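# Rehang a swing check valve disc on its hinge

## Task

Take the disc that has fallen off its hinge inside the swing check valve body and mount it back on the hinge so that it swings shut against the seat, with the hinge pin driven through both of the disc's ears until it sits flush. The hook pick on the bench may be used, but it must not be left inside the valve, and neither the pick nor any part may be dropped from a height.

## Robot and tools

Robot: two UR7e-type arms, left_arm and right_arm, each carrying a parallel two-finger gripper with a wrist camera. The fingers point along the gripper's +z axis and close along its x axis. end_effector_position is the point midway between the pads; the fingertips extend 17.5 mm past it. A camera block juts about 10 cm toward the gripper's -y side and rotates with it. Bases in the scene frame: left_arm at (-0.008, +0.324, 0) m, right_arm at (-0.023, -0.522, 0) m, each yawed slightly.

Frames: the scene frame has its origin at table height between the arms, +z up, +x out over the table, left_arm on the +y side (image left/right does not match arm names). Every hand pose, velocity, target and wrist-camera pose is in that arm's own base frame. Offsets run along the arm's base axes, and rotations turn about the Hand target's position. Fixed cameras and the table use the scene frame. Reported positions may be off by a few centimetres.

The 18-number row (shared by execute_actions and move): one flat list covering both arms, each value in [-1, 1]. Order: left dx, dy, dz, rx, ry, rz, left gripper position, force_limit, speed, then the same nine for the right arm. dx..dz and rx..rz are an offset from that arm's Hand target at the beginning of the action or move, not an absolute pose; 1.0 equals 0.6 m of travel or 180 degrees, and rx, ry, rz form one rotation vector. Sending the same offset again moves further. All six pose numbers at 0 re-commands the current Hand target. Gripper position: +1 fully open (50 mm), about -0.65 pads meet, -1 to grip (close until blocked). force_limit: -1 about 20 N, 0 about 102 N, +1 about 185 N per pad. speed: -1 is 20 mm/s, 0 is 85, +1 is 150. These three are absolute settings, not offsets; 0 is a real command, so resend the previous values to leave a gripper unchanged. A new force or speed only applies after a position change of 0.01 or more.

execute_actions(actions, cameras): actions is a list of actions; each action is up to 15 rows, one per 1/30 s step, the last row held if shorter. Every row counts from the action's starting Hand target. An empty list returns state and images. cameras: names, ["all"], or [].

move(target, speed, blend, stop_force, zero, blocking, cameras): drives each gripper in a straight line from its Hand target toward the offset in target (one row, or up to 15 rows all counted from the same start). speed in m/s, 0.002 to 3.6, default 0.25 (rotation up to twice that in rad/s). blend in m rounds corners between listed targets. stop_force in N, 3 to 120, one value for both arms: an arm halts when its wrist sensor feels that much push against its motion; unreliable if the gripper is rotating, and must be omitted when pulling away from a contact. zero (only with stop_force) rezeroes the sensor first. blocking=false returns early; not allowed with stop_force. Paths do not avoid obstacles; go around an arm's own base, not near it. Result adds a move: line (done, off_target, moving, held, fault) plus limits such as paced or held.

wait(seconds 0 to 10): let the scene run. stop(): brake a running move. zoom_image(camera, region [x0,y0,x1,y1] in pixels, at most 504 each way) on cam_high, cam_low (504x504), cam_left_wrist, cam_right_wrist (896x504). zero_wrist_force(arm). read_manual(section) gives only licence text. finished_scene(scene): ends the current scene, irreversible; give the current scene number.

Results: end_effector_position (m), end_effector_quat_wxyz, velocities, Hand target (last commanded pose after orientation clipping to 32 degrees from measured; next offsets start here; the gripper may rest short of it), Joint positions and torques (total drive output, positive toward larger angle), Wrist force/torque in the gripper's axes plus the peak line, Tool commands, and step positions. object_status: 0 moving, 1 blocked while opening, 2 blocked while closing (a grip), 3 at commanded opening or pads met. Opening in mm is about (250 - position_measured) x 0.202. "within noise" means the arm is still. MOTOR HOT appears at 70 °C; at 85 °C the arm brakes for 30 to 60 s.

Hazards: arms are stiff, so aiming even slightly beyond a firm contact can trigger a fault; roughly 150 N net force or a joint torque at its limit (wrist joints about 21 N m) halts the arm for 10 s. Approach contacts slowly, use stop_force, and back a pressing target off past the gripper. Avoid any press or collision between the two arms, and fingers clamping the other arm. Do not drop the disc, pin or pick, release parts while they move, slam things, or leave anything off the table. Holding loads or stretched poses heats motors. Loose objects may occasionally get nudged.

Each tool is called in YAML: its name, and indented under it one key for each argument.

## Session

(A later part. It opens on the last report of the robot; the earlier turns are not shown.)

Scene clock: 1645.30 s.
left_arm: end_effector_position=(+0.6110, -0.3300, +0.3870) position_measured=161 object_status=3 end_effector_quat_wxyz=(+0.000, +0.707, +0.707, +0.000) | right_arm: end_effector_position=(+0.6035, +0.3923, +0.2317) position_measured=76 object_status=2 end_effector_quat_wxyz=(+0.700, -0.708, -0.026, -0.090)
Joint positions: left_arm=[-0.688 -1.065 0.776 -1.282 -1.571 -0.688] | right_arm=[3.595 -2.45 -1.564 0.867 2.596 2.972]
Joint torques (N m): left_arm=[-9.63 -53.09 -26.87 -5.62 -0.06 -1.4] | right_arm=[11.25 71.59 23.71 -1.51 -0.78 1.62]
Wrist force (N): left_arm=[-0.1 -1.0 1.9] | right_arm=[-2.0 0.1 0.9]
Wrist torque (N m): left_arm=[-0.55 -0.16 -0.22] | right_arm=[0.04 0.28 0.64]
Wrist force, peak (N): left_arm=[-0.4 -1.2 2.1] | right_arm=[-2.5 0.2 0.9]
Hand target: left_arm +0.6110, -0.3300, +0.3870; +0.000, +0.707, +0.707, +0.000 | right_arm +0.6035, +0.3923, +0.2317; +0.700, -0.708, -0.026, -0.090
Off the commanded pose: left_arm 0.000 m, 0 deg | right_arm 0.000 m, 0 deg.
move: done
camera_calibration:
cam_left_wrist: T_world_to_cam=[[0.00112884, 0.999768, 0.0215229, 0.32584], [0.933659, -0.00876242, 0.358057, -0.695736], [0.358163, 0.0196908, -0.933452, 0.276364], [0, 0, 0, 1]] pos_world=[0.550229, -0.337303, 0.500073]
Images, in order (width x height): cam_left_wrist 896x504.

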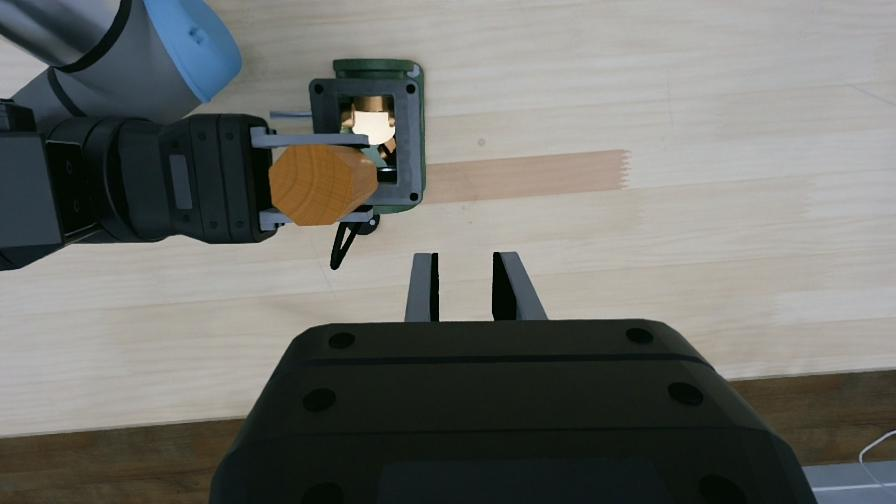

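zoom_image:
  camera: "cam_left_wrist"
  region: [345, 95, 405, 190]

Scaled by 5.305 from the camera's 896x504 image, which has a finer 1280x720 frame.

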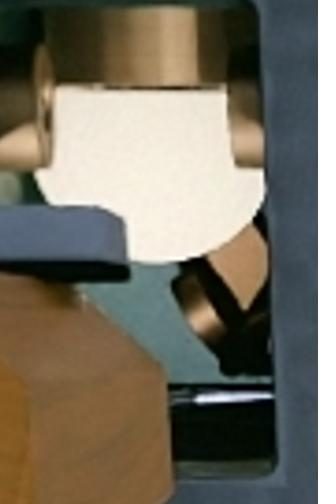

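move:
  target:
    - [0,0,0,0,0,0,-0.056,-0.7,0.5,0.0,0.0,0.0667,0,0,0,-1,-0.1,-0.8]
    - [0,0,0,0,0,0,-0.056,-0.7,0.5,-0.0333,0.0032,0.08,0,0,0,-1,-0.1,-0.8]
    - [0,0,0,0,0,0,-0.056,-0.7,0.5,-0.0367,0.0032,0.19,0,0,0,-1,-0.1,-0.8]
    - [0.0083,-0.11,-0.37,0,0,0,-0.056,-0.7,0.5,-0.06,-0.45,0.2,0,0,0,-1,-0.1,-0.8]
  speed: [0.1,0.1,0.15,0.3]
  blend: [0.005,0.01,0.01,0]
  cameras: ["cam_left_wrist"]

zoom_image:
  camera: "cam_left_wrist"
  region: [380, 80, 540, 300]

Scene clock: 1679.07 s.
left_arm: end_effector_position=(+0.6160, -0.3961, +0.1651) position_measured=161 object_status=3 end_effector_quat_wxyz=(+0.000, +0.707, +0.707, +0.000) | right_arm: end_effector_position=(+0.5675, +0.1224, +0.3517) position_measured=76 object_status=2 end_effector_quat_wxyz=(+0.700, -0.708, -0.026, -0.090)
Joint positions: left_arm=[-0.755 -0.975 1.206 -1.803 -1.571 -0.754] | right_arm=[3.137 -2.184 -1.672 0.679 3.054 2.941]
Joint torques (N m): left_arm=[13.95 -50.32 -32.23 -4.44 0.91 1.15] | right_arm=[-9.3 62.97 10.29 -2.55 0.84 -2.31]
Wrist force (N): left_arm=[-0.3 -1.1 1.6] | right_arm=[-2.0 0.0 0.9]
Wrist torque (N m): left_arm=[-0.56 -0.13 -0.22] | right_arm=[0.03 0.28 0.63]
Wrist force, peak (N): left_arm=[-1.3 -1.0 4.7] | right_arm=[-0.9 -2.2 4.9]
Hand target: left_arm +0.6160, -0.3960, +0.1650; +0.000, +0.707, +0.707, +0.000 | right_arm +0.5675, +0.1223, +0.3517; +0.700, -0.708, -0.026, -0.090
Off the commanded pose: left_arm 0.000 m, 0 deg | right_arm 0.000 m, 0 deg.
move: done
camera_calibration:
cam_left_wrist: T_world_to_cam=[[0.0012223, 0.999767, 0.0215584, 0.396533], [0.933658, -0.00886238, 0.358055, -0.621476], [0.358163, 0.0196905, -0.933451, 0.0687755], [0, 0, 0, 1]] pos_world=[0.555129, -0.403303, 0.278173]
Images, in order (width x height): cam_left_wrist 896x504.

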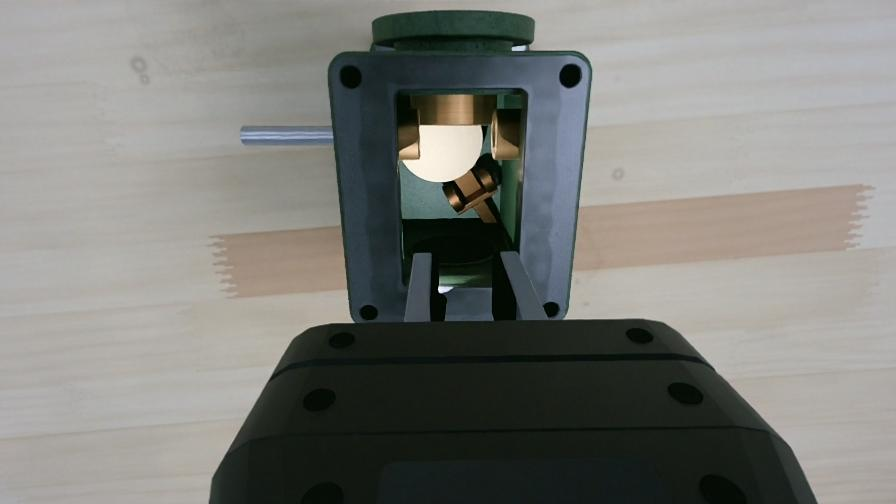

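Scaled by 2.291 from the camera's 896x504 image, which has a finer 1280x720 frame.

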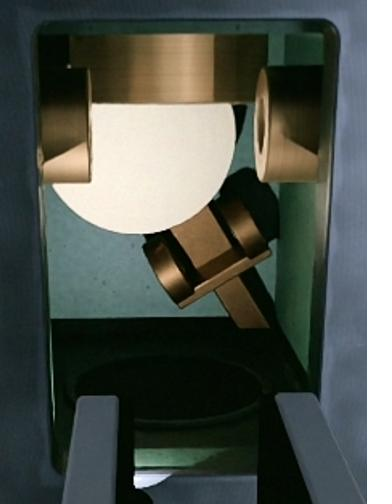

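zoom_image:
  camera: "cam_left_wrist"
  region: [395, 110, 515, 240]

Scaled by 3.877 from the camera's 896x504 image, which has a finer 1280x720 frame.

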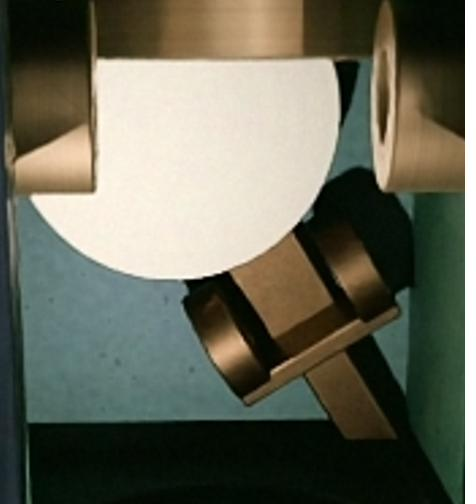

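move:
  target:
    - [-0.0083,0.11,0.37,0,0,0,-0.056,-0.7,0.5,0.0,0.0,0.0,0,0,0.1222,-1,-0.1,-0.8]
    - [-0.0083,0.11,0.37,0,0,0,-0.056,-0.7,0.5,0.0177,0.4193,-0.0078,0,0,0.1222,-1,-0.1,-0.8]
  speed: [0.3,0.25]
  blend: [0.02,0]
  cameras: ["cam_left_wrist"]

zoom_image:
  camera: "cam_left_wrist"
  region: [310, 75, 430, 215]

Scene clock: 1792.00 s.
left_arm: end_effector_position=(+0.6137, -0.3643, +0.2715) position_measured=161 object_status=3 end_effector_quat_wxyz=(+0.000, +0.707, +0.707, +0.000) | right_arm: end_effector_position=(+0.5673, +0.1220, +0.3517) position_measured=76 object_status=2 end_effector_quat_wxyz=(+0.705, -0.704, -0.063, -0.053)
Joint positions: left_arm=[-0.724 -1.056 1.061 -1.576 -1.571 -0.723] | right_arm=[3.135 -2.234 -1.585 0.629 3.163 2.93]
Joint torques (N m): left_arm=[-11.56 -55.69 -36.97 -2.7 -0.95 -1.41] | right_arm=[-6.12 65.62 10.56 2.35 0.64 -1.94]
Wrist force (N): left_arm=[-0.5 -0.7 1.5] | right_arm=[-1.7 0.9 0.7]
Wrist torque (N m): left_arm=[-0.50 -0.11 -0.31] | right_arm=[0.20 0.22 0.59]
Wrist force, peak (N): left_arm=[-1.4 -0.9 5.6] | right_arm=[-2.9 -1.6 0.2]
Hand target: left_arm +0.6136, -0.3643, +0.2717; +0.000, +0.707, +0.707, +0.000 (not the last commanded pose) | right_arm +0.5673, +0.1220, +0.3517; +0.705, -0.704, -0.063, -0.053 (not the last commanded pose)
Off the commanded pose: left_arm 0.120 m, 0 deg | right_arm 0.252 m, 16 deg.
move: held (right_arm; a check stopped the path), off_target (left_arm; braked when a check withheld steps of right_arm); path passed 0 of 2 targets; limits=held
pose unreachable (right arm): on one or more control steps of this call, first in action 0 (counted from 0), this arm could not follow its commanded pose, so it was not sent that pose on those steps. It may still have moved: this result reports where it is.
cause: moving toward the commanded pose would bring two parts of the arm too close to each other (its gripper and another part of the arm, with joints 4 (wrist 1) to 6 (wrist 3) between them, 3 mm apart when it was first held).
camera_calibration:
cam_left_wrist: T_world_to_cam=[[0.000999864, 0.999767, 0.0215808, 0.362663], [0.933659, -0.00866275, 0.358058, -0.657072], [0.358162, 0.0197911, -0.93345, 0.168332], [0, 0, 0, 1]] pos_world=[0.552829, -0.371602, 0.384573]
Images, in order (width x height): cam_left_wrist 896x504.

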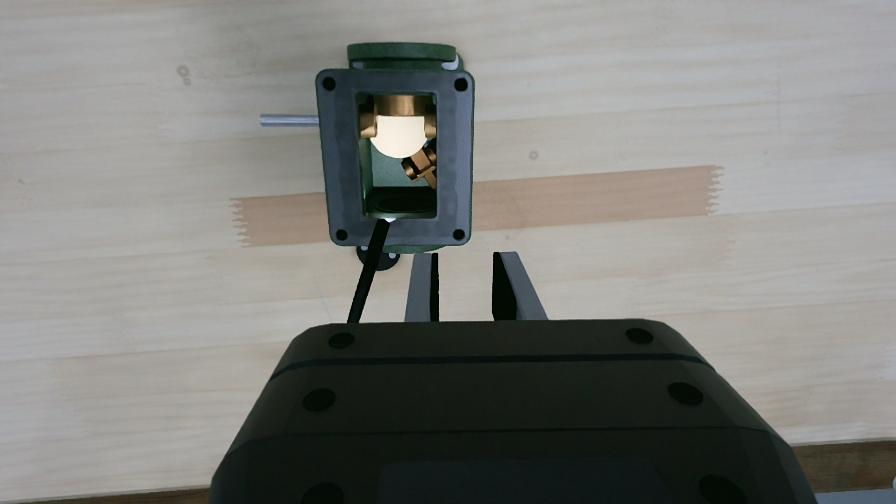

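Scaled by 3.600 from the camera's 896x504 image, which has a finer 1280x720 frame.

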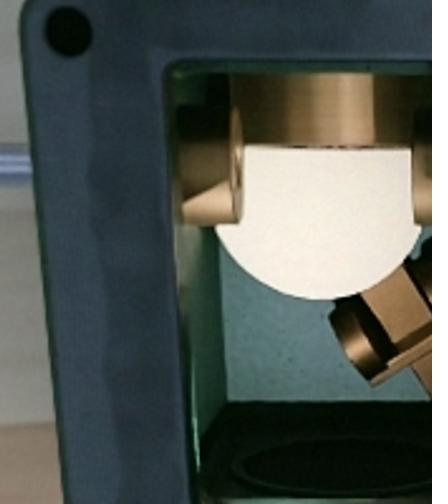

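move:
  target:
    - [-0.0045,0.0572,0.1925,0,0,0,-0.056,-0.7,0.5,0.013,0.33,-0.0078,0,0,0.0,-1,-0.1,-0.8]
    - [-0.0045,0.0572,0.1925,0,0,0,-0.056,-0.7,0.5,0.018,0.4198,-0.0078,0,0,0.0889,-1,-0.1,-0.8]
  speed: [0.25,0.15]
  blend: [0.03,0]
  cameras: ["cam_left_wrist"]

zoom_image:
  camera: "cam_left_wrist"
  region: [310, 75, 430, 215]

Scene clock: 1806.00 s.
left_arm: end_effector_position=(+0.6109, -0.3300, +0.3872) position_measured=161 object_status=3 end_effector_quat_wxyz=(+0.000, +0.707, +0.707, +0.000) | right_arm: end_effector_position=(+0.5781, +0.3739, +0.3470) position_measured=76 object_status=2 end_effector_quat_wxyz=(+0.706, -0.688, -0.160, +0.046)
Joint positions: left_arm=[-0.689 -1.065 0.776 -1.282 -1.571 -0.688] | right_arm=[3.534 -2.407 -1.27 0.546 3.043 2.987]
Joint torques (N m): left_arm=[-10.71 -56.34 -27.56 -5.55 -0.88 -1.31] | right_arm=[-12.33 72.45 20.03 1.73 0.55 1.56]
Wrist force (N): left_arm=[-0.2 -0.6 1.4] | right_arm=[-1.6 1.0 0.9]
Wrist torque (N m): left_arm=[-0.49 -0.15 -0.31] | right_arm=[0.20 0.20 0.45]
Wrist force, peak (N): left_arm=[-1.2 -1.1 3.1] | right_arm=[-2.5 0.8 -3.1]
Hand target: left_arm +0.6109, -0.3300, +0.3872; +0.000, +0.707, +0.707, +0.000 | right_arm +0.5781, +0.3739, +0.3471; +0.706, -0.688, -0.161, +0.046
Off the commanded pose: left_arm 0.000 m, 0 deg | right_arm 0.000 m, 0 deg.
move: done
camera_calibration:
cam_left_wrist: T_world_to_cam=[[0.00112884, 0.999768, 0.0215229, 0.325838], [0.933659, -0.00876242, 0.358057, -0.695585], [0.358163, 0.0196908, -0.933452, 0.276529], [0, 0, 0, 1]] pos_world=[0.550029, -0.337303, 0.500173]
Images, in order (width x height): cam_left_wrist 896x504.

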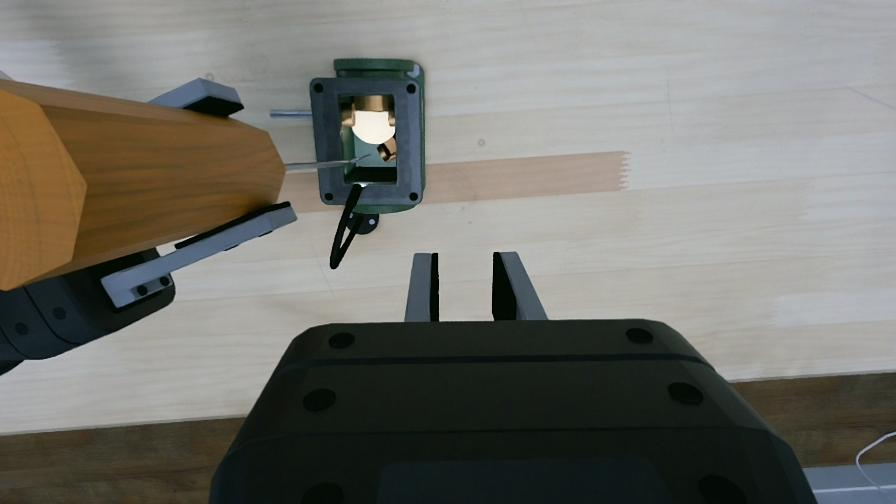

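Scaled by 3.600 from the camera's 896x504 image, which has a finer 1280x720 frame.

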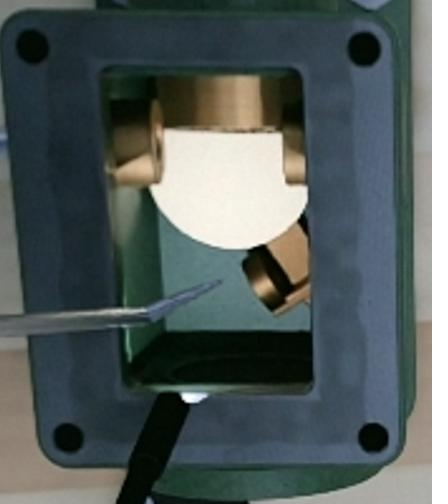

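move:
  target:
    - [0,0,0,0,0,0,-0.056,-0.7,0.5,0.0,0.0,-0.2067,0,0,0.0,-1,-0.1,-0.8]
    - [0,0,0,0,0,0,-0.056,-0.7,0.5,0.0483,0.0057,-0.2067,0,0,0.0,-1,-0.1,-0.8]
  speed: [0.06,0.03]
  stop_force: 4
  cameras: ["cam_left_wrist"]

zoom_image:
  camera: "cam_left_wrist"
  region: [330, 85, 410, 195]

Scene clock: 1884.00 s.
left_arm: end_effector_position=(+0.6109, -0.3300, +0.3872) position_measured=161 object_status=3 end_effector_quat_wxyz=(+0.000, +0.707, +0.707, +0.000) | right_arm: end_effector_position=(+0.6071, +0.3773, +0.2230) position_measured=76 object_status=2 end_effector_quat_wxyz=(+0.706, -0.688, -0.161, +0.046)
Joint positions: left_arm=[-0.689 -1.065 0.776 -1.282 -1.571 -0.688] | right_arm=[3.522 -2.645 -1.16 0.676 3.055 2.989]
Joint torques (N m): left_arm=[-11.24 -55.05 -29.4 -5.95 -0.86 -1.3] | right_arm=[11.68 80.46 10.8 2.76 -0.66 1.75]
Wrist force (N): left_arm=[-0.5 -1.1 1.8] | right_arm=[-1.7 0.9 1.0]
Wrist torque (N m): left_arm=[-0.56 -0.09 -0.30] | right_arm=[0.16 0.23 0.46]
Wrist force, peak (N): left_arm=[0.0 -1.3 2.1] | right_arm=[-2.3 2.3 1.2]
Hand target: left_arm +0.6109, -0.3300, +0.3872; +0.000, +0.707, +0.707, +0.000 | right_arm +0.6071, +0.3773, +0.2230; +0.706, -0.688, -0.161, +0.046
Off the commanded pose: left_arm 0.000 m, 0 deg | right_arm 0.000 m, 0 deg.
move: done
camera_calibration:
cam_left_wrist: T_world_to_cam=[[0.00112884, 0.999768, 0.0215229, 0.325838], [0.933659, -0.00876242, 0.358057, -0.695585], [0.358163, 0.0196908, -0.933452, 0.276529], [0, 0, 0, 1]] pos_world=[0.550029, -0.337303, 0.500173]
Images, in order (width x height): cam_left_wrist 896x504.

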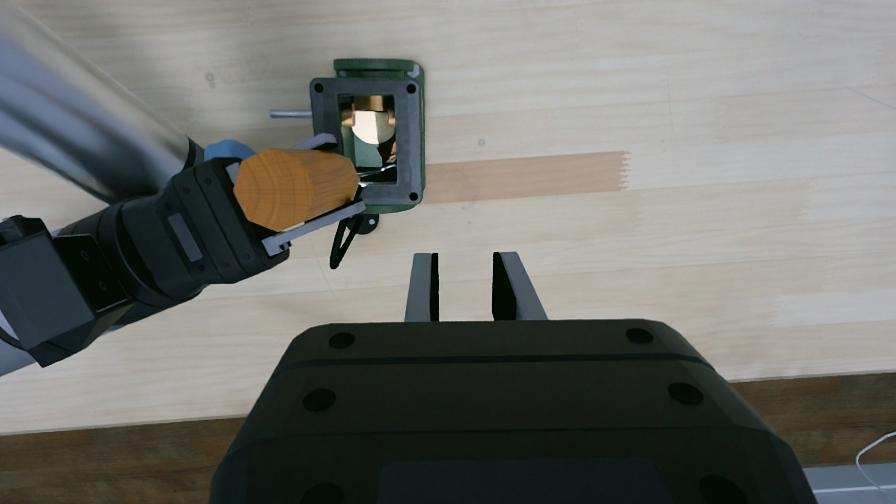

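Scaled by 4.582 from the camera's 896x504 image, which has a finer 1280x720 frame.

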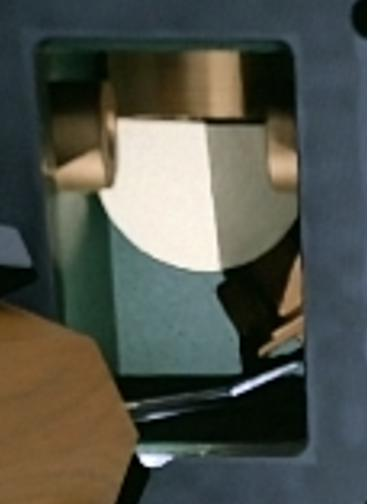

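move:
  target: [0,0,0,0,0,0,-0.056,-0.7,0.5,0.0,0.0,-0.0533,0,0,0.0,-1,-0.1,-0.8]
  speed: 0.012
  stop_force: 3
  cameras: ["cam_left_wrist"]

zoom_image:
  camera: "cam_left_wrist"
  region: [330, 85, 410, 195]

Scene clock: 1896.67 s.
left_arm: end_effector_position=(+0.6109, -0.3300, +0.3872) position_measured=161 object_status=3 end_effector_quat_wxyz=(+0.000, +0.707, +0.707, +0.000) | right_arm: end_effector_position=(+0.6071, +0.3773, +0.2061) position_measured=76 object_status=2 end_effector_quat_wxyz=(+0.706, -0.688, -0.160, +0.046)
Joint positions: left_arm=[-0.689 -1.065 0.776 -1.282 -1.571 -0.688] | right_arm=[3.522 -2.672 -1.155 0.697 3.055 2.988]
Joint torques (N m): left_arm=[-10.1 -56.06 -31.6 -5.85 -0.78 -1.39] | right_arm=[11.14 79.39 10.36 -2.84 -0.64 -1.67]
Wrist force (N): left_arm=[-0.1 -0.9 1.6] | right_arm=[-1.2 -1.0 0.9]
Wrist torque (N m): left_arm=[-0.53 -0.17 -0.32] | right_arm=[0.24 0.23 0.38]
Wrist force, peak (N): left_arm=[-0.3 -1.5 1.9] | right_arm=[-0.9 -7.2 -0.3]
Hand target: left_arm +0.6109, -0.3300, +0.3872; +0.000, +0.707, +0.707, +0.000 | right_arm +0.6071, +0.3773, +0.2061; +0.706, -0.688, -0.161, +0.046 (not the last commanded pose)
Off the commanded pose: left_arm 0.000 m, 0 deg | right_arm 0.015 m, 0 deg.
move: contact (right_arm)
camera_calibration:
cam_left_wrist: T_world_to_cam=[[0.00112884, 0.999768, 0.0215229, 0.325838], [0.933659, -0.00876242, 0.358057, -0.695585], [0.358163, 0.0196908, -0.933452, 0.276529], [0, 0, 0, 1]] pos_world=[0.550029, -0.337303, 0.500173]
Images, in order (width x height): cam_left_wrist 896x504.

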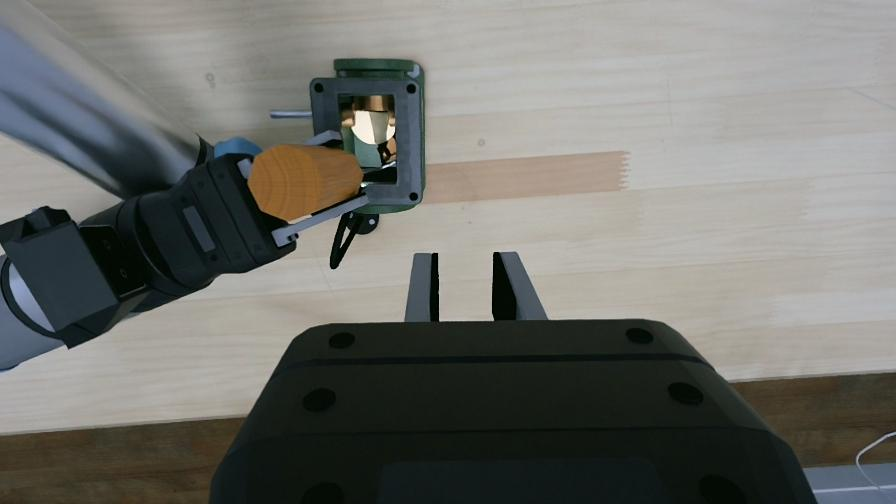

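Scaled by 4.582 from the camera's 896x504 image, which has a finer 1280x720 frame.

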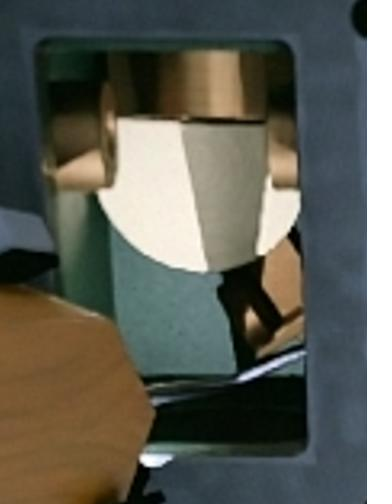

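zoom_image:
  camera: "cam_left_wrist"
  region: [370, 135, 402, 180]

Scaled by 11.200 from the camera's 896x504 image, which has a finer 1280x720 frame.

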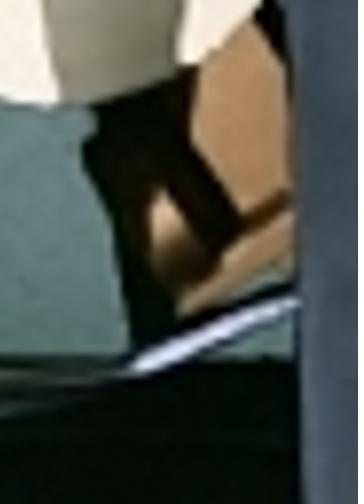

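move:
  target:
    - [0,0,0,0,0,0,-0.056,-0.7,0.5,0.0,0.0,0.0017,0,0,0.0,-1,-0.1,-0.8]
    - [0,0,0,0,0,0,-0.056,-0.7,0.5,-0.0047,0.0125,0.0017,0,0,0.0,-1,-0.1,-0.8]
  speed: 0.012
  stop_force: 3
  cameras: ["cam_left_wrist"]

zoom_image:
  camera: "cam_left_wrist"
  region: [350, 115, 410, 190]

Scene clock: 1945.10 s.
left_arm: end_effector_position=(+0.6109, -0.3300, +0.3872) position_measured=161 object_status=3 end_effector_quat_wxyz=(+0.000, +0.707, +0.707, +0.000) | right_arm: end_effector_position=(+0.6043, +0.3848, +0.2071) position_measured=76 object_status=2 end_effector_quat_wxyz=(+0.706, -0.688, -0.161, +0.046)
Joint positions: left_arm=[-0.689 -1.065 0.776 -1.282 -1.571 -0.688] | right_arm=[3.534 -2.668 -1.162 0.698 3.043 2.987]
Joint torques (N m): left_arm=[-10.15 -54.37 -32.24 -5.75 -0.6 -1.33] | right_arm=[-10.92 71.15 28.93 -2.8 0.73 -1.79]
Wrist force (N): left_arm=[-0.4 -1.2 2.0] | right_arm=[0.0 1.4 0.3]
Wrist torque (N m): left_arm=[-0.58 -0.11 -0.31] | right_arm=[-0.01 0.21 0.34]
Wrist force, peak (N): left_arm=[-0.4 -1.2 2.1] | right_arm=[-1.5 1.1 0.9]
Hand target: left_arm +0.6109, -0.3300, +0.3872; +0.000, +0.707, +0.707, +0.000 | right_arm +0.6043, +0.3848, +0.2071; +0.706, -0.688, -0.161, +0.046
Off the commanded pose: left_arm 0.000 m, 0 deg | right_arm 0.000 m, 0 deg.
move: done
camera_calibration:
cam_left_wrist: T_world_to_cam=[[0.00112884, 0.999768, 0.0215229, 0.325838], [0.933659, -0.00876242, 0.358057, -0.695585], [0.358163, 0.0196908, -0.933452, 0.276529], [0, 0, 0, 1]] pos_world=[0.550029, -0.337303, 0.500173]
Images, in order (width x height): cam_left_wrist 896x504.

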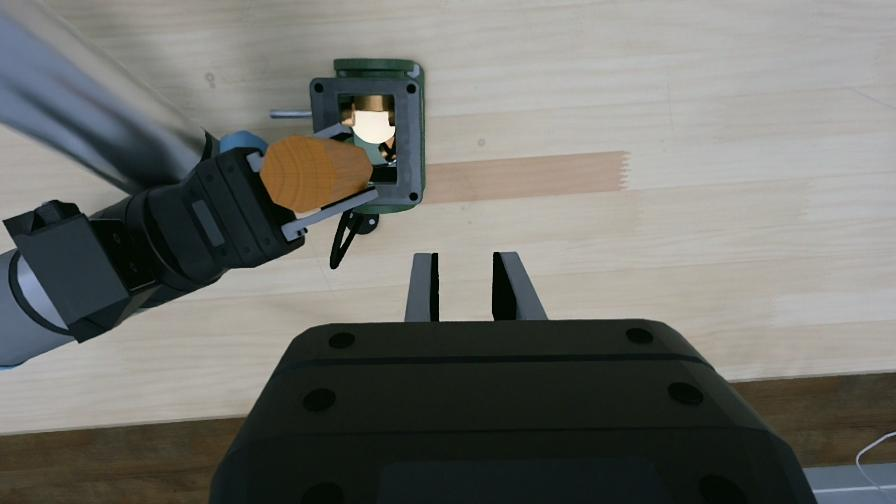

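Scaled by 6.720 from the camera's 896x504 image, which has a finer 1280x720 frame.

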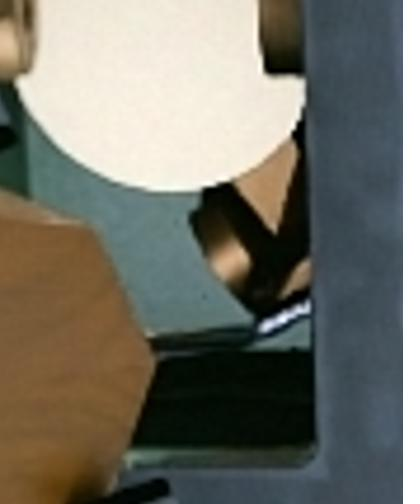

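execute_actions:
  actions: []
  cameras: ["cam_left_wrist"]

zoom_image:
  camera: "cam_left_wrist"
  region: [310, 75, 430, 215]

Scene clock: 1985.20 s.
left_arm: end_effector_position=(+0.6109, -0.3300, +0.3872) position_measured=161 object_status=3 end_effector_quat_wxyz=(+0.000, +0.707, +0.707, +0.000) | right_arm: end_effector_position=(+0.6043, +0.3848, +0.2071) position_measured=76 object_status=2 end_effector_quat_wxyz=(+0.706, -0.688, -0.161, +0.046)
Joint positions: left_arm=[-0.689 -1.065 0.776 -1.282 -1.571 -0.688] | right_arm=[3.534 -2.668 -1.162 0.698 3.043 2.987]
Joint velocities: within noise
Joint torques (N m): left_arm=[-11.01 -54.57 -33.53 -5.84 -0.67 -1.42] | right_arm=[-11.04 70.21 29.88 -2.74 0.82 -1.78]
Wrist force (N): left_arm=[-0.4 -1.2 2.0] | right_arm=[-0.2 1.0 -0.1]
Wrist torque (N m): left_arm=[-0.58 -0.12 -0.31] | right_arm=[0.02 0.26 0.34]
Wrist force, peak (N): left_arm=[-0.3 -1.4 2.0] | right_arm=[-0.1 1.7 0.1]
Hand target: left_arm +0.6109, -0.3300, +0.3872; +0.000, +0.707, +0.707, +0.000 | right_arm +0.6043, +0.3848, +0.2071; +0.706, -0.688, -0.161, +0.046
Tool commands: left_gripper/position=-0.056 left_gripper/force_limit=-0.7 left_gripper/speed=+0.5 right_gripper/position=-1.0 right_gripper/force_limit=-0.1 right_gripper/speed=-0.8
Off the commanded pose: left_arm 0.000 m, 0 deg | right_arm 0.000 m, 0 deg.
camera_calibration:
cam_left_wrist: T_world_to_cam=[[0.00112884, 0.999768, 0.0215229, 0.325838], [0.933659, -0.00876242, 0.358057, -0.695585], [0.358163, 0.0196908, -0.933452, 0.276529], [0, 0, 0, 1]] pos_world=[0.550029, -0.337303, 0.500173]
Images, in order (width x height): cam_left_wrist 896x504.

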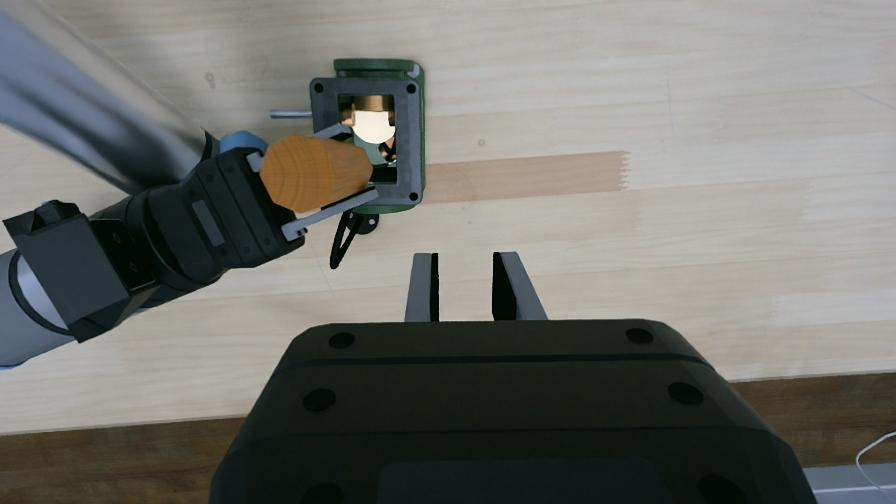

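Scaled by 3.600 from the camera's 896x504 image, which has a finer 1280x720 frame.

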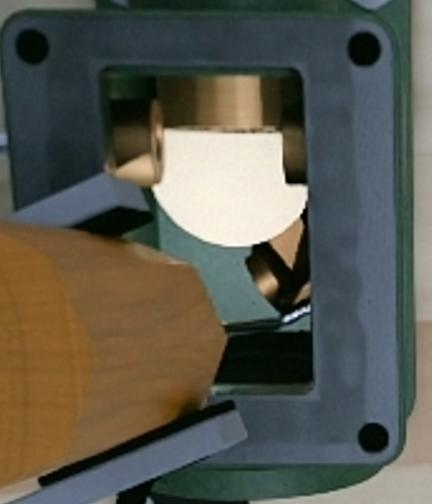

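move:
  target: [0,0,0,0,0,0,-0.056,-0.7,0.5,0,0,0.01,0,0,0,-1,-0.1,-0.8]
  speed: 0.012
  stop_force: 5

execute_actions:
  actions: []
  cameras: ["cam_left_wrist"]

zoom_image:
  camera: "cam_left_wrist"
  region: [340, 90, 410, 190]

Scene clock: 1991.70 s.
left_arm: end_effector_position=(+0.6109, -0.3300, +0.3872) position_measured=161 object_status=3 end_effector_quat_wxyz=(+0.000, +0.707, +0.707, +0.000) | right_arm: end_effector_position=(+0.6043, +0.3848, +0.2131) position_measured=76 object_status=2 end_effector_quat_wxyz=(+0.706, -0.688, -0.161, +0.046)
Joint positions: left_arm=[-0.689 -1.065 0.776 -1.282 -1.571 -0.688] | right_arm=[3.534 -2.658 -1.164 0.691 3.043 2.987]
Joint torques (N m): left_arm=[-10.52 -55.26 -34.04 -5.93 -0.43 -1.36] | right_arm=[-11.19 67.36 11.49 -2.72 0.6 -1.84]
Wrist force (N): left_arm=[-0.5 -1.0 1.4] | right_arm=[-1.7 0.9 0.8]
Wrist torque (N m): left_arm=[-0.54 -0.10 -0.31] | right_arm=[0.18 0.22 0.64]
Wrist force, peak (N): left_arm=[-0.4 -1.0 2.4] | right_arm=[-2.0 0.9 0.9]
Hand target: left_arm +0.6109, -0.3300, +0.3872; +0.000, +0.707, +0.707, +0.000 | right_arm +0.6043, +0.3848, +0.2131; +0.706, -0.688, -0.161, +0.046
Off the commanded pose: left_arm 0.000 m, 0 deg | right_arm 0.000 m, 0 deg.
move: done

Scene clock: 1991.70 s.
left_arm: end_effector_position=(+0.6109, -0.3300, +0.3872) position_measured=161 object_status=3 end_effector_quat_wxyz=(+0.000, +0.707, +0.707, +0.000) | right_arm: end_effector_position=(+0.6043, +0.3848, +0.2131) position_measured=76 object_status=2 end_effector_quat_wxyz=(+0.706, -0.688, -0.161, +0.046)
Joint positions: left_arm=[-0.689 -1.065 0.776 -1.282 -1.571 -0.688] | right_arm=[3.534 -2.658 -1.164 0.691 3.043 2.987]
Joint velocities: within noise
Joint torques (N m): left_arm=[-10.52 -55.26 -34.04 -5.93 -0.43 -1.36] | right_arm=[-11.19 67.36 11.49 -2.72 0.6 -1.84]
Wrist force (N): left_arm=[-0.5 -1.0 1.4] | right_arm=[-1.7 0.9 0.8]
Wrist torque (N m): left_arm=[-0.54 -0.10 -0.31] | right_arm=[0.18 0.22 0.64]
Wrist force, peak (N): left_arm=[-0.5 -1.0 1.4] | right_arm=[-1.7 0.9 0.8]
Hand target: left_arm +0.6109, -0.3300, +0.3872; +0.000, +0.707, +0.707, +0.000 | right_arm +0.6043, +0.3848, +0.2131; +0.706, -0.688, -0.161, +0.046
Tool commands: left_gripper/position=-0.056 left_gripper/force_limit=-0.7 left_gripper/speed=+0.5 right_gripper/position=-1.0 right_gripper/force_limit=-0.1 right_gripper/speed=-0.8
Off the commanded pose: left_arm 0.000 m, 0 deg | right_arm 0.000 m, 0 deg.
camera_calibration:
cam_left_wrist: T_world_to_cam=[[0.00112884, 0.999768, 0.0215229, 0.325838], [0.933659, -0.00876242, 0.358057, -0.695585], [0.358163, 0.0196908, -0.933452, 0.276529], [0, 0, 0, 1]] pos_world=[0.550029, -0.337303, 0.500173]
Images, in order (width x height): cam_left_wrist 896x504.

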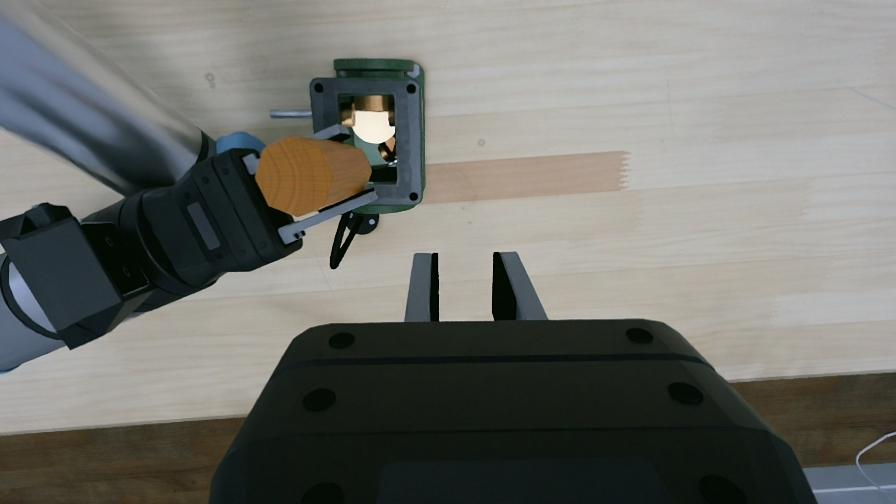

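Scaled by 5.040 from the camera's 896x504 image, which has a finer 1280x720 frame.

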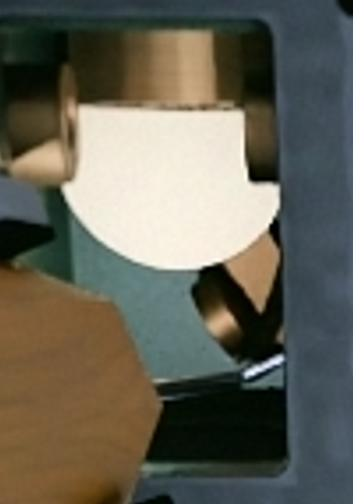

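zoom_image:
  camera: "cam_left_wrist"
  region: [370, 130, 404, 172]

Scaled by 12.000 from the camera's 896x504 image, which has a finer 1280x720 frame.

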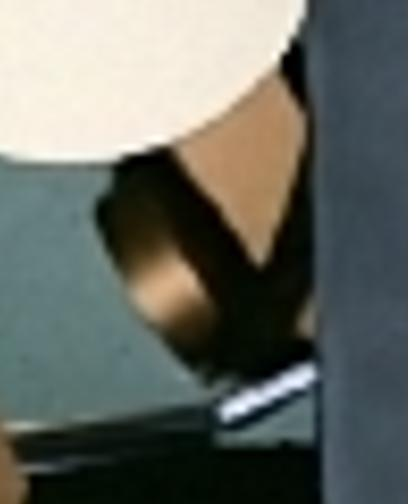

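move:
  target: [0,0,0,0,0,0,-0.056,-0.7,0.5,0,0,0.0133,0,0,0,-1,-0.1,-0.8]
  speed: 0.012
  stop_force: 5
  cameras: ["cam_left_wrist"]

zoom_image:
  camera: "cam_left_wrist"
  region: [340, 90, 410, 190]

zoom_image:
  camera: "cam_left_wrist"
  region: [370, 130, 404, 172]

Scene clock: 2025.70 s.
left_arm: end_effector_position=(+0.6109, -0.3300, +0.3872) position_measured=161 object_status=3 end_effector_quat_wxyz=(+0.000, +0.707, +0.707, +0.000) | right_arm: end_effector_position=(+0.6043, +0.3848, +0.2211) position_measured=76 object_status=2 end_effector_quat_wxyz=(+0.706, -0.688, -0.161, +0.046)
Joint positions: left_arm=[-0.689 -1.065 0.776 -1.282 -1.571 -0.688] | right_arm=[3.534 -2.645 -1.167 0.68 3.043 2.987]
Joint torques (N m): left_arm=[-11.23 -55.3 -36.1 -6 -0.54 -1.35] | right_arm=[-10.94 66.81 11.06 -2.66 0.25 -1.81]
Wrist force (N): left_arm=[0.1 -1.3 1.6] | right_arm=[-1.5 0.8 0.9]
Wrist torque (N m): left_arm=[-0.61 -0.20 -0.30] | right_arm=[0.16 0.19 0.64]
Wrist force, peak (N): left_arm=[-0.5 -1.1 2.1] | right_arm=[-1.6 1.6 1.1]
Hand target: left_arm +0.6109, -0.3300, +0.3872; +0.000, +0.707, +0.707, +0.000 | right_arm +0.6043, +0.3848, +0.2211; +0.706, -0.688, -0.161, +0.046
Off the commanded pose: left_arm 0.000 m, 0 deg | right_arm 0.000 m, 0 deg.
move: done
camera_calibration:
cam_left_wrist: T_world_to_cam=[[0.00112884, 0.999768, 0.0215229, 0.325838], [0.933659, -0.00876242, 0.358057, -0.695585], [0.358163, 0.0196908, -0.933452, 0.276529], [0, 0, 0, 1]] pos_world=[0.550029, -0.337303, 0.500173]
Images, in order (width x height): cam_left_wrist 896x504.

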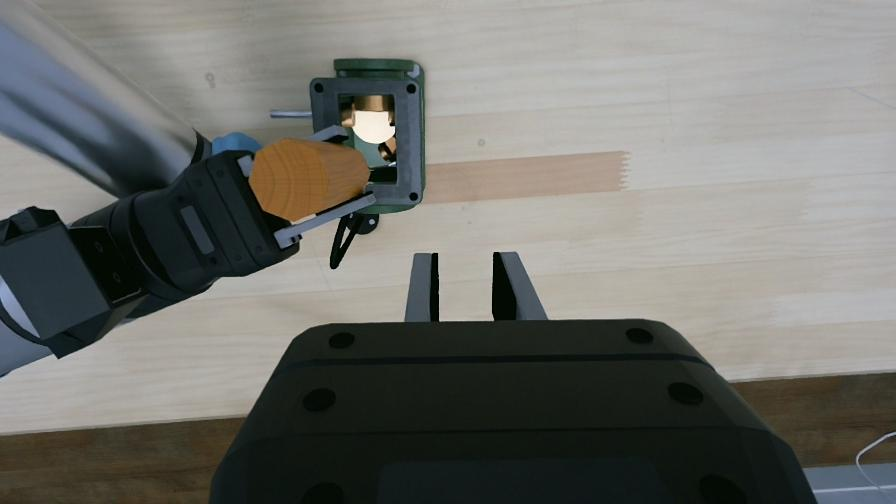

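Scaled by 5.040 from the camera's 896x504 image, which has a finer 1280x720 frame.

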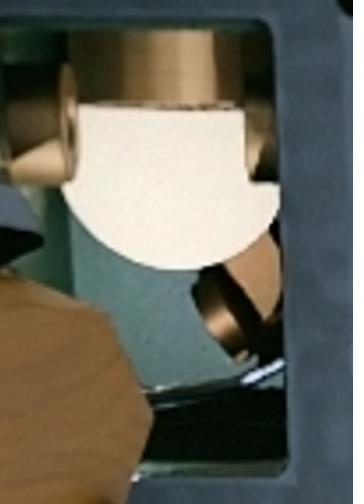

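Scaled by 12.000 from the camera's 896x504 image, which has a finer 1280x720 frame.

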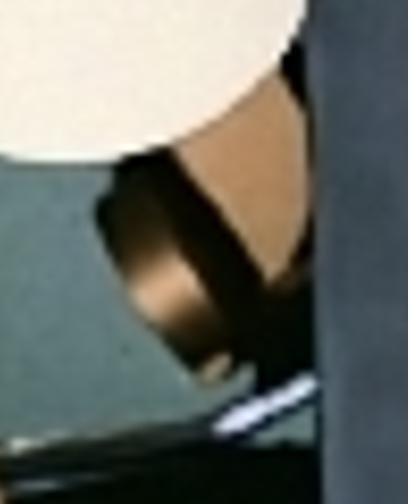

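move:
  target: [0,-0.09,0,0,0,0,-0.056,-0.7,0.5,0,0,0,0,0,0,-1,-0.1,-0.8]
  speed: 0.1
  cameras: ["cam_left_wrist","cam_high"]

zoom_image:
  camera: "cam_left_wrist"
  region: [380, 100, 460, 200]

Scene clock: 2095.73 s.
left_arm: end_effector_position=(+0.6109, -0.3840, +0.3871) position_measured=161 object_status=3 end_effector_quat_wxyz=(+0.000, +0.707, +0.707, +0.000) | right_arm: end_effector_position=(+0.6043, +0.3848, +0.2211) position_measured=76 object_status=2 end_effector_quat_wxyz=(+0.706, -0.688, -0.161, +0.046)
Joint positions: left_arm=[-0.747 -0.969 0.622 -1.224 -1.571 -0.746] | right_arm=[3.534 -2.645 -1.167 0.68 3.043 2.987]
Joint torques (N m): left_arm=[12.01 -55.26 -28.34 -5.8 1.04 0.81] | right_arm=[-9.71 66.55 11.37 -2.39 -0.23 -1.46]
Wrist force (N): left_arm=[-0.2 -1.1 1.5] | right_arm=[-1.7 0.8 0.9]
Wrist torque (N m): left_arm=[-0.55 -0.14 -0.23] | right_arm=[0.15 0.22 0.65]
Wrist force, peak (N): left_arm=[-1.8 -1.1 1.9] | right_arm=[-1.8 1.2 1.1]
Hand target: left_arm +0.6109, -0.3840, +0.3872; +0.000, +0.707, +0.707, +0.000 | right_arm +0.6043, +0.3848, +0.2211; +0.706, -0.688, -0.161, +0.046
Off the commanded pose: left_arm 0.000 m, 0 deg | right_arm 0.000 m, 0 deg.
move: done
camera_calibration:
cam_left_wrist: T_world_to_cam=[[0.00131737, 0.999766, 0.0215943, 0.379686], [0.933691, -0.00896213, 0.357966, -0.696109], [0.358076, 0.0196908, -0.933485, 0.277657], [0, 0, 0, 1]] pos_world=[0.550029, -0.391303, 0.500173]
Images, in order (width x height): cam_high 504x504, cam_left_wrist 896x504.

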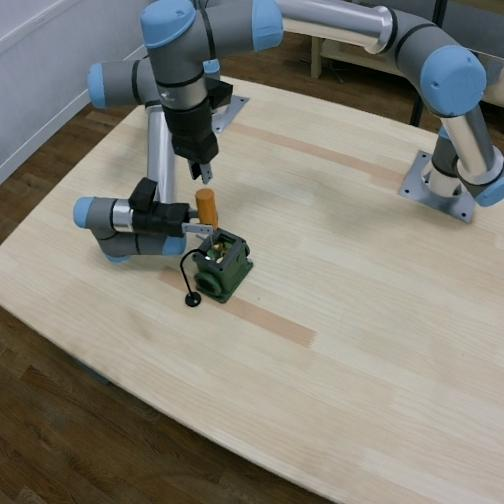

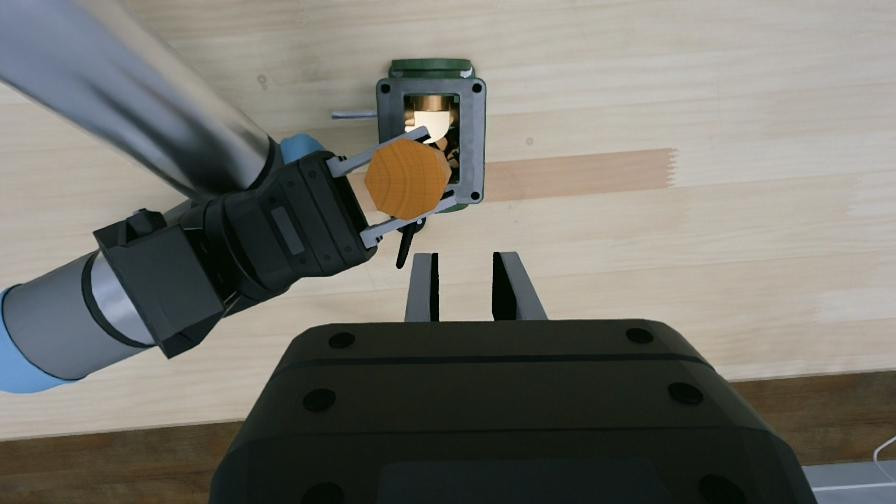

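Scaled by 5.040 from the camera's 896x504 image, which has a finer 1280x720 frame.

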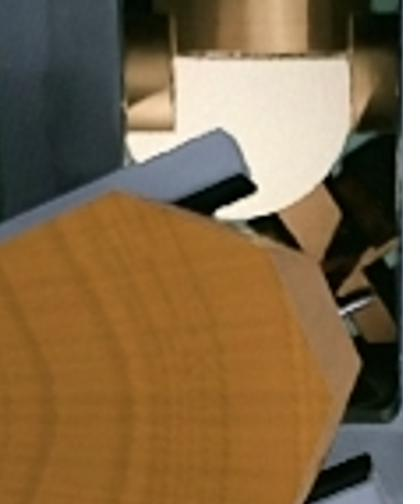

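zoom_image:
  camera: "cam_left_wrist"
  region: [430, 130, 464, 180]

Scaled by 10.080 from the camera's 896x504 image, which has a finer 1280x720 frame.

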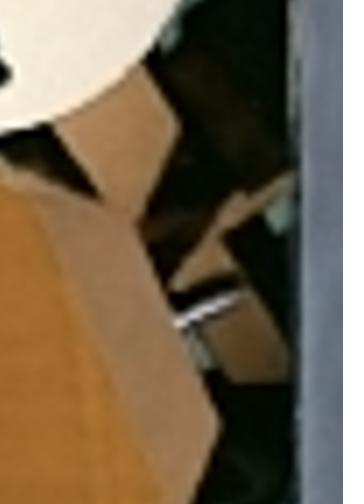

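move:
  target: [0,0,0,0,0,0,-0.056,-0.7,0.5,0.0001,-0.01073,0,0,0,-0.0333,-1,-0.1,-0.8]
  speed: 0.03

move:
  target: [0,0,0,0,0,0,-0.056,-0.7,0.5,0,0,-0.0483,0,0,0,-1,-0.1,-0.8]
  speed: 0.01
  stop_force: 3
  cameras: ["cam_left_wrist"]

zoom_image:
  camera: "cam_left_wrist"
  region: [430, 130, 464, 180]

Scene clock: 2162.83 s.
left_arm: end_effector_position=(+0.6109, -0.3840, +0.3872) position_measured=161 object_status=3 end_effector_quat_wxyz=(+0.000, +0.707, +0.707, +0.000) | right_arm: end_effector_position=(+0.6043, +0.3783, +0.2211) position_measured=76 object_status=2 end_effector_quat_wxyz=(+0.707, -0.696, -0.124, +0.009)
Joint positions: left_arm=[-0.747 -0.969 0.622 -1.224 -1.571 -0.746] | right_arm=[3.531 -2.589 -1.291 0.744 2.941 2.982]
Joint torques (N m): left_arm=[12 -59.23 -24.84 -5.84 -0.95 -1.21] | right_arm=[-9.93 64.09 30.67 -2.05 0.69 -1.79]
Wrist force (N): left_arm=[-0.1 -1.0 1.8] | right_arm=[-1.7 0.6 0.9]
Wrist torque (N m): left_arm=[-0.54 -0.15 -0.21] | right_arm=[0.13 0.21 0.64]
Wrist force, peak (N): left_arm=[-0.1 -1.3 2.1] | right_arm=[-2.3 0.9 0.9]
Hand target: left_arm +0.6109, -0.3840, +0.3872; +0.000, +0.707, +0.707, +0.000 | right_arm +0.6044, +0.3783, +0.2211; +0.707, -0.696, -0.124, +0.009
Off the commanded pose: left_arm 0.000 m, 0 deg | right_arm 0.000 m, 0 deg.
move: done

Scene clock: 2165.00 s.
left_arm: end_effector_position=(+0.6109, -0.3840, +0.3872) position_measured=161 object_status=3 end_effector_quat_wxyz=(+0.000, +0.707, +0.707, +0.000) | right_arm: end_effector_position=(+0.6044, +0.3783, +0.2085) position_measured=76 object_status=2 end_effector_quat_wxyz=(+0.707, -0.696, -0.124, +0.009)
Joint positions: left_arm=[-0.747 -0.969 0.622 -1.224 -1.571 -0.746] | right_arm=[3.531 -2.611 -1.287 0.761 2.942 2.982]
Joint torques (N m): left_arm=[10.78 -57.93 -23.96 -5.68 -0.89 -1.05] | right_arm=[-5.15 77.5 9.13 -2.45 0.65 0.04]
Wrist force (N): left_arm=[-0.4 -1.1 1.8] | right_arm=[-0.8 0.6 1.2]
Wrist torque (N m): left_arm=[-0.55 -0.10 -0.22] | right_arm=[0.21 0.17 0.51]
Wrist force, peak (N): left_arm=[-0.2 -0.9 2.4] | right_arm=[-0.3 -3.3 -0.3]
Hand target: left_arm +0.6109, -0.3840, +0.3872; +0.000, +0.707, +0.707, +0.000 | right_arm +0.6044, +0.3783, +0.2085; +0.707, -0.696, -0.124, +0.009 (not the last commanded pose)
Off the commanded pose: left_arm 0.000 m, 0 deg | right_arm 0.016 m, 0 deg.
move: contact (right_arm)
camera_calibration:
cam_left_wrist: T_world_to_cam=[[0.00112884, 0.999768, 0.0215229, 0.379826], [0.933659, -0.00876242, 0.358057, -0.696058], [0.358163, 0.0196908, -0.933452, 0.277592], [0, 0, 0, 1]] pos_world=[0.550029, -0.391303, 0.500173]
Images, in order (width x height): cam_left_wrist 896x504.

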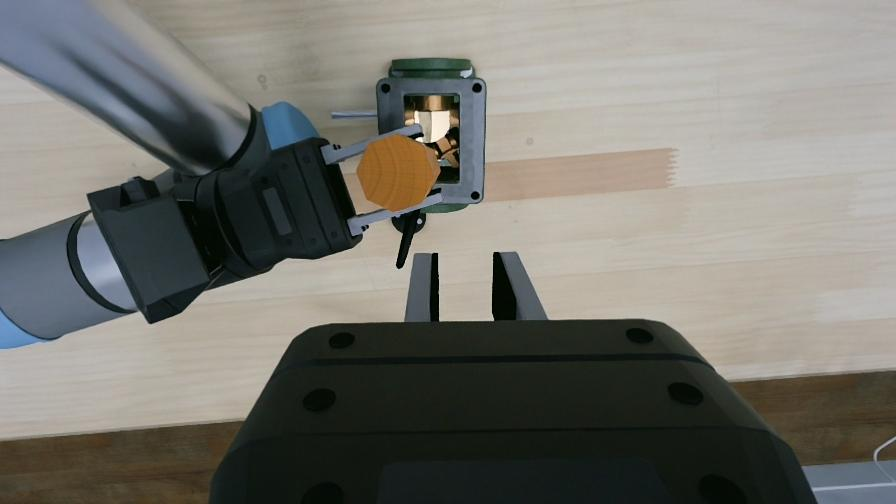

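Scaled by 10.080 from the camera's 896x504 image, which has a finer 1280x720 frame.

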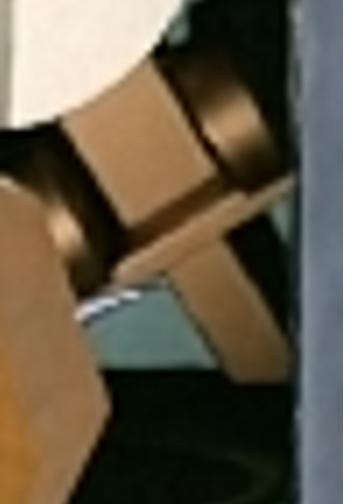

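zoom_image:
  camera: "cam_left_wrist"
  region: [434, 150, 454, 170]

Scaled by 25.200 from the camera's 896x504 image, which has a finer 1280x720 frame.

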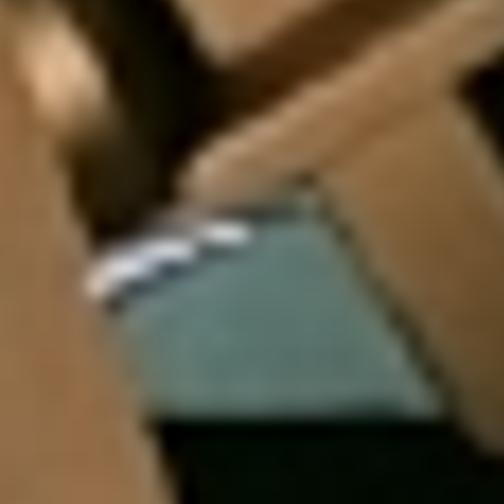

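move:
  target:
    - [0,0,0,0,0,0,-0.056,-0.7,0.5,0,0,0.006,0,0,0,-1,-0.1,-0.8]
    - [0,0,0,0,0,0,-0.056,-0.7,0.5,0.00673,-0.0013,0.006,0,0,0,-1,-0.1,-0.8]
  speed: 0.02
  blend: 0.001

zoom_image:
  camera: "cam_left_wrist"
  region: [430, 140, 460, 175]

Scene clock: 2287.67 s.
left_arm: end_effector_position=(+0.6109, -0.3840, +0.3872) position_measured=161 object_status=3 end_effector_quat_wxyz=(+0.000, +0.707, +0.707, +0.000) | right_arm: end_effector_position=(+0.6085, +0.3775, +0.2121) position_measured=76 object_status=2 end_effector_quat_wxyz=(+0.707, -0.696, -0.124, +0.009)
Joint positions: left_arm=[-0.747 -0.969 0.622 -1.224 -1.571 -0.746] | right_arm=[3.527 -2.612 -1.272 0.747 2.945 2.982]
Joint torques (N m): left_arm=[12.32 -58.23 -24.43 -5.54 -1 -0.58] | right_arm=[-2.37 72.24 8.32 1.73 -0.39 1.62]
Wrist force (N): left_arm=[-0.6 -1.3 1.8] | right_arm=[-1.7 1.0 1.1]
Wrist torque (N m): left_arm=[-0.58 -0.07 -0.21] | right_arm=[0.18 0.21 0.63]
Wrist force, peak (N): left_arm=[-0.3 -1.3 2.2] | right_arm=[-2.1 1.5 1.0]
Hand target: left_arm +0.6109, -0.3840, +0.3872; +0.000, +0.707, +0.707, +0.000 | right_arm +0.6084, +0.3776, +0.2121; +0.707, -0.696, -0.124, +0.009
Off the commanded pose: left_arm 0.000 m, 0 deg | right_arm 0.000 m, 0 deg.
move: done

Scaled by 14.400 from the camera's 896x504 image, which has a finer 1280x720 frame.
This view is cut from an older image: the scene may have changed since it was taken.

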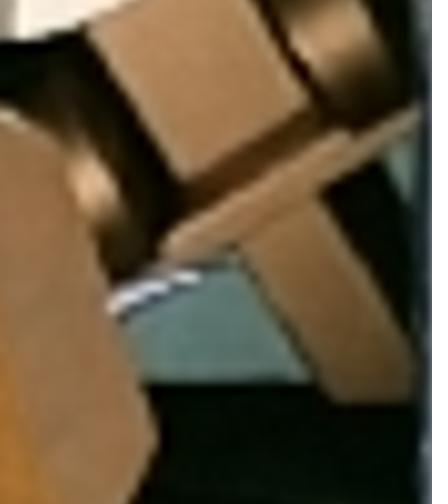

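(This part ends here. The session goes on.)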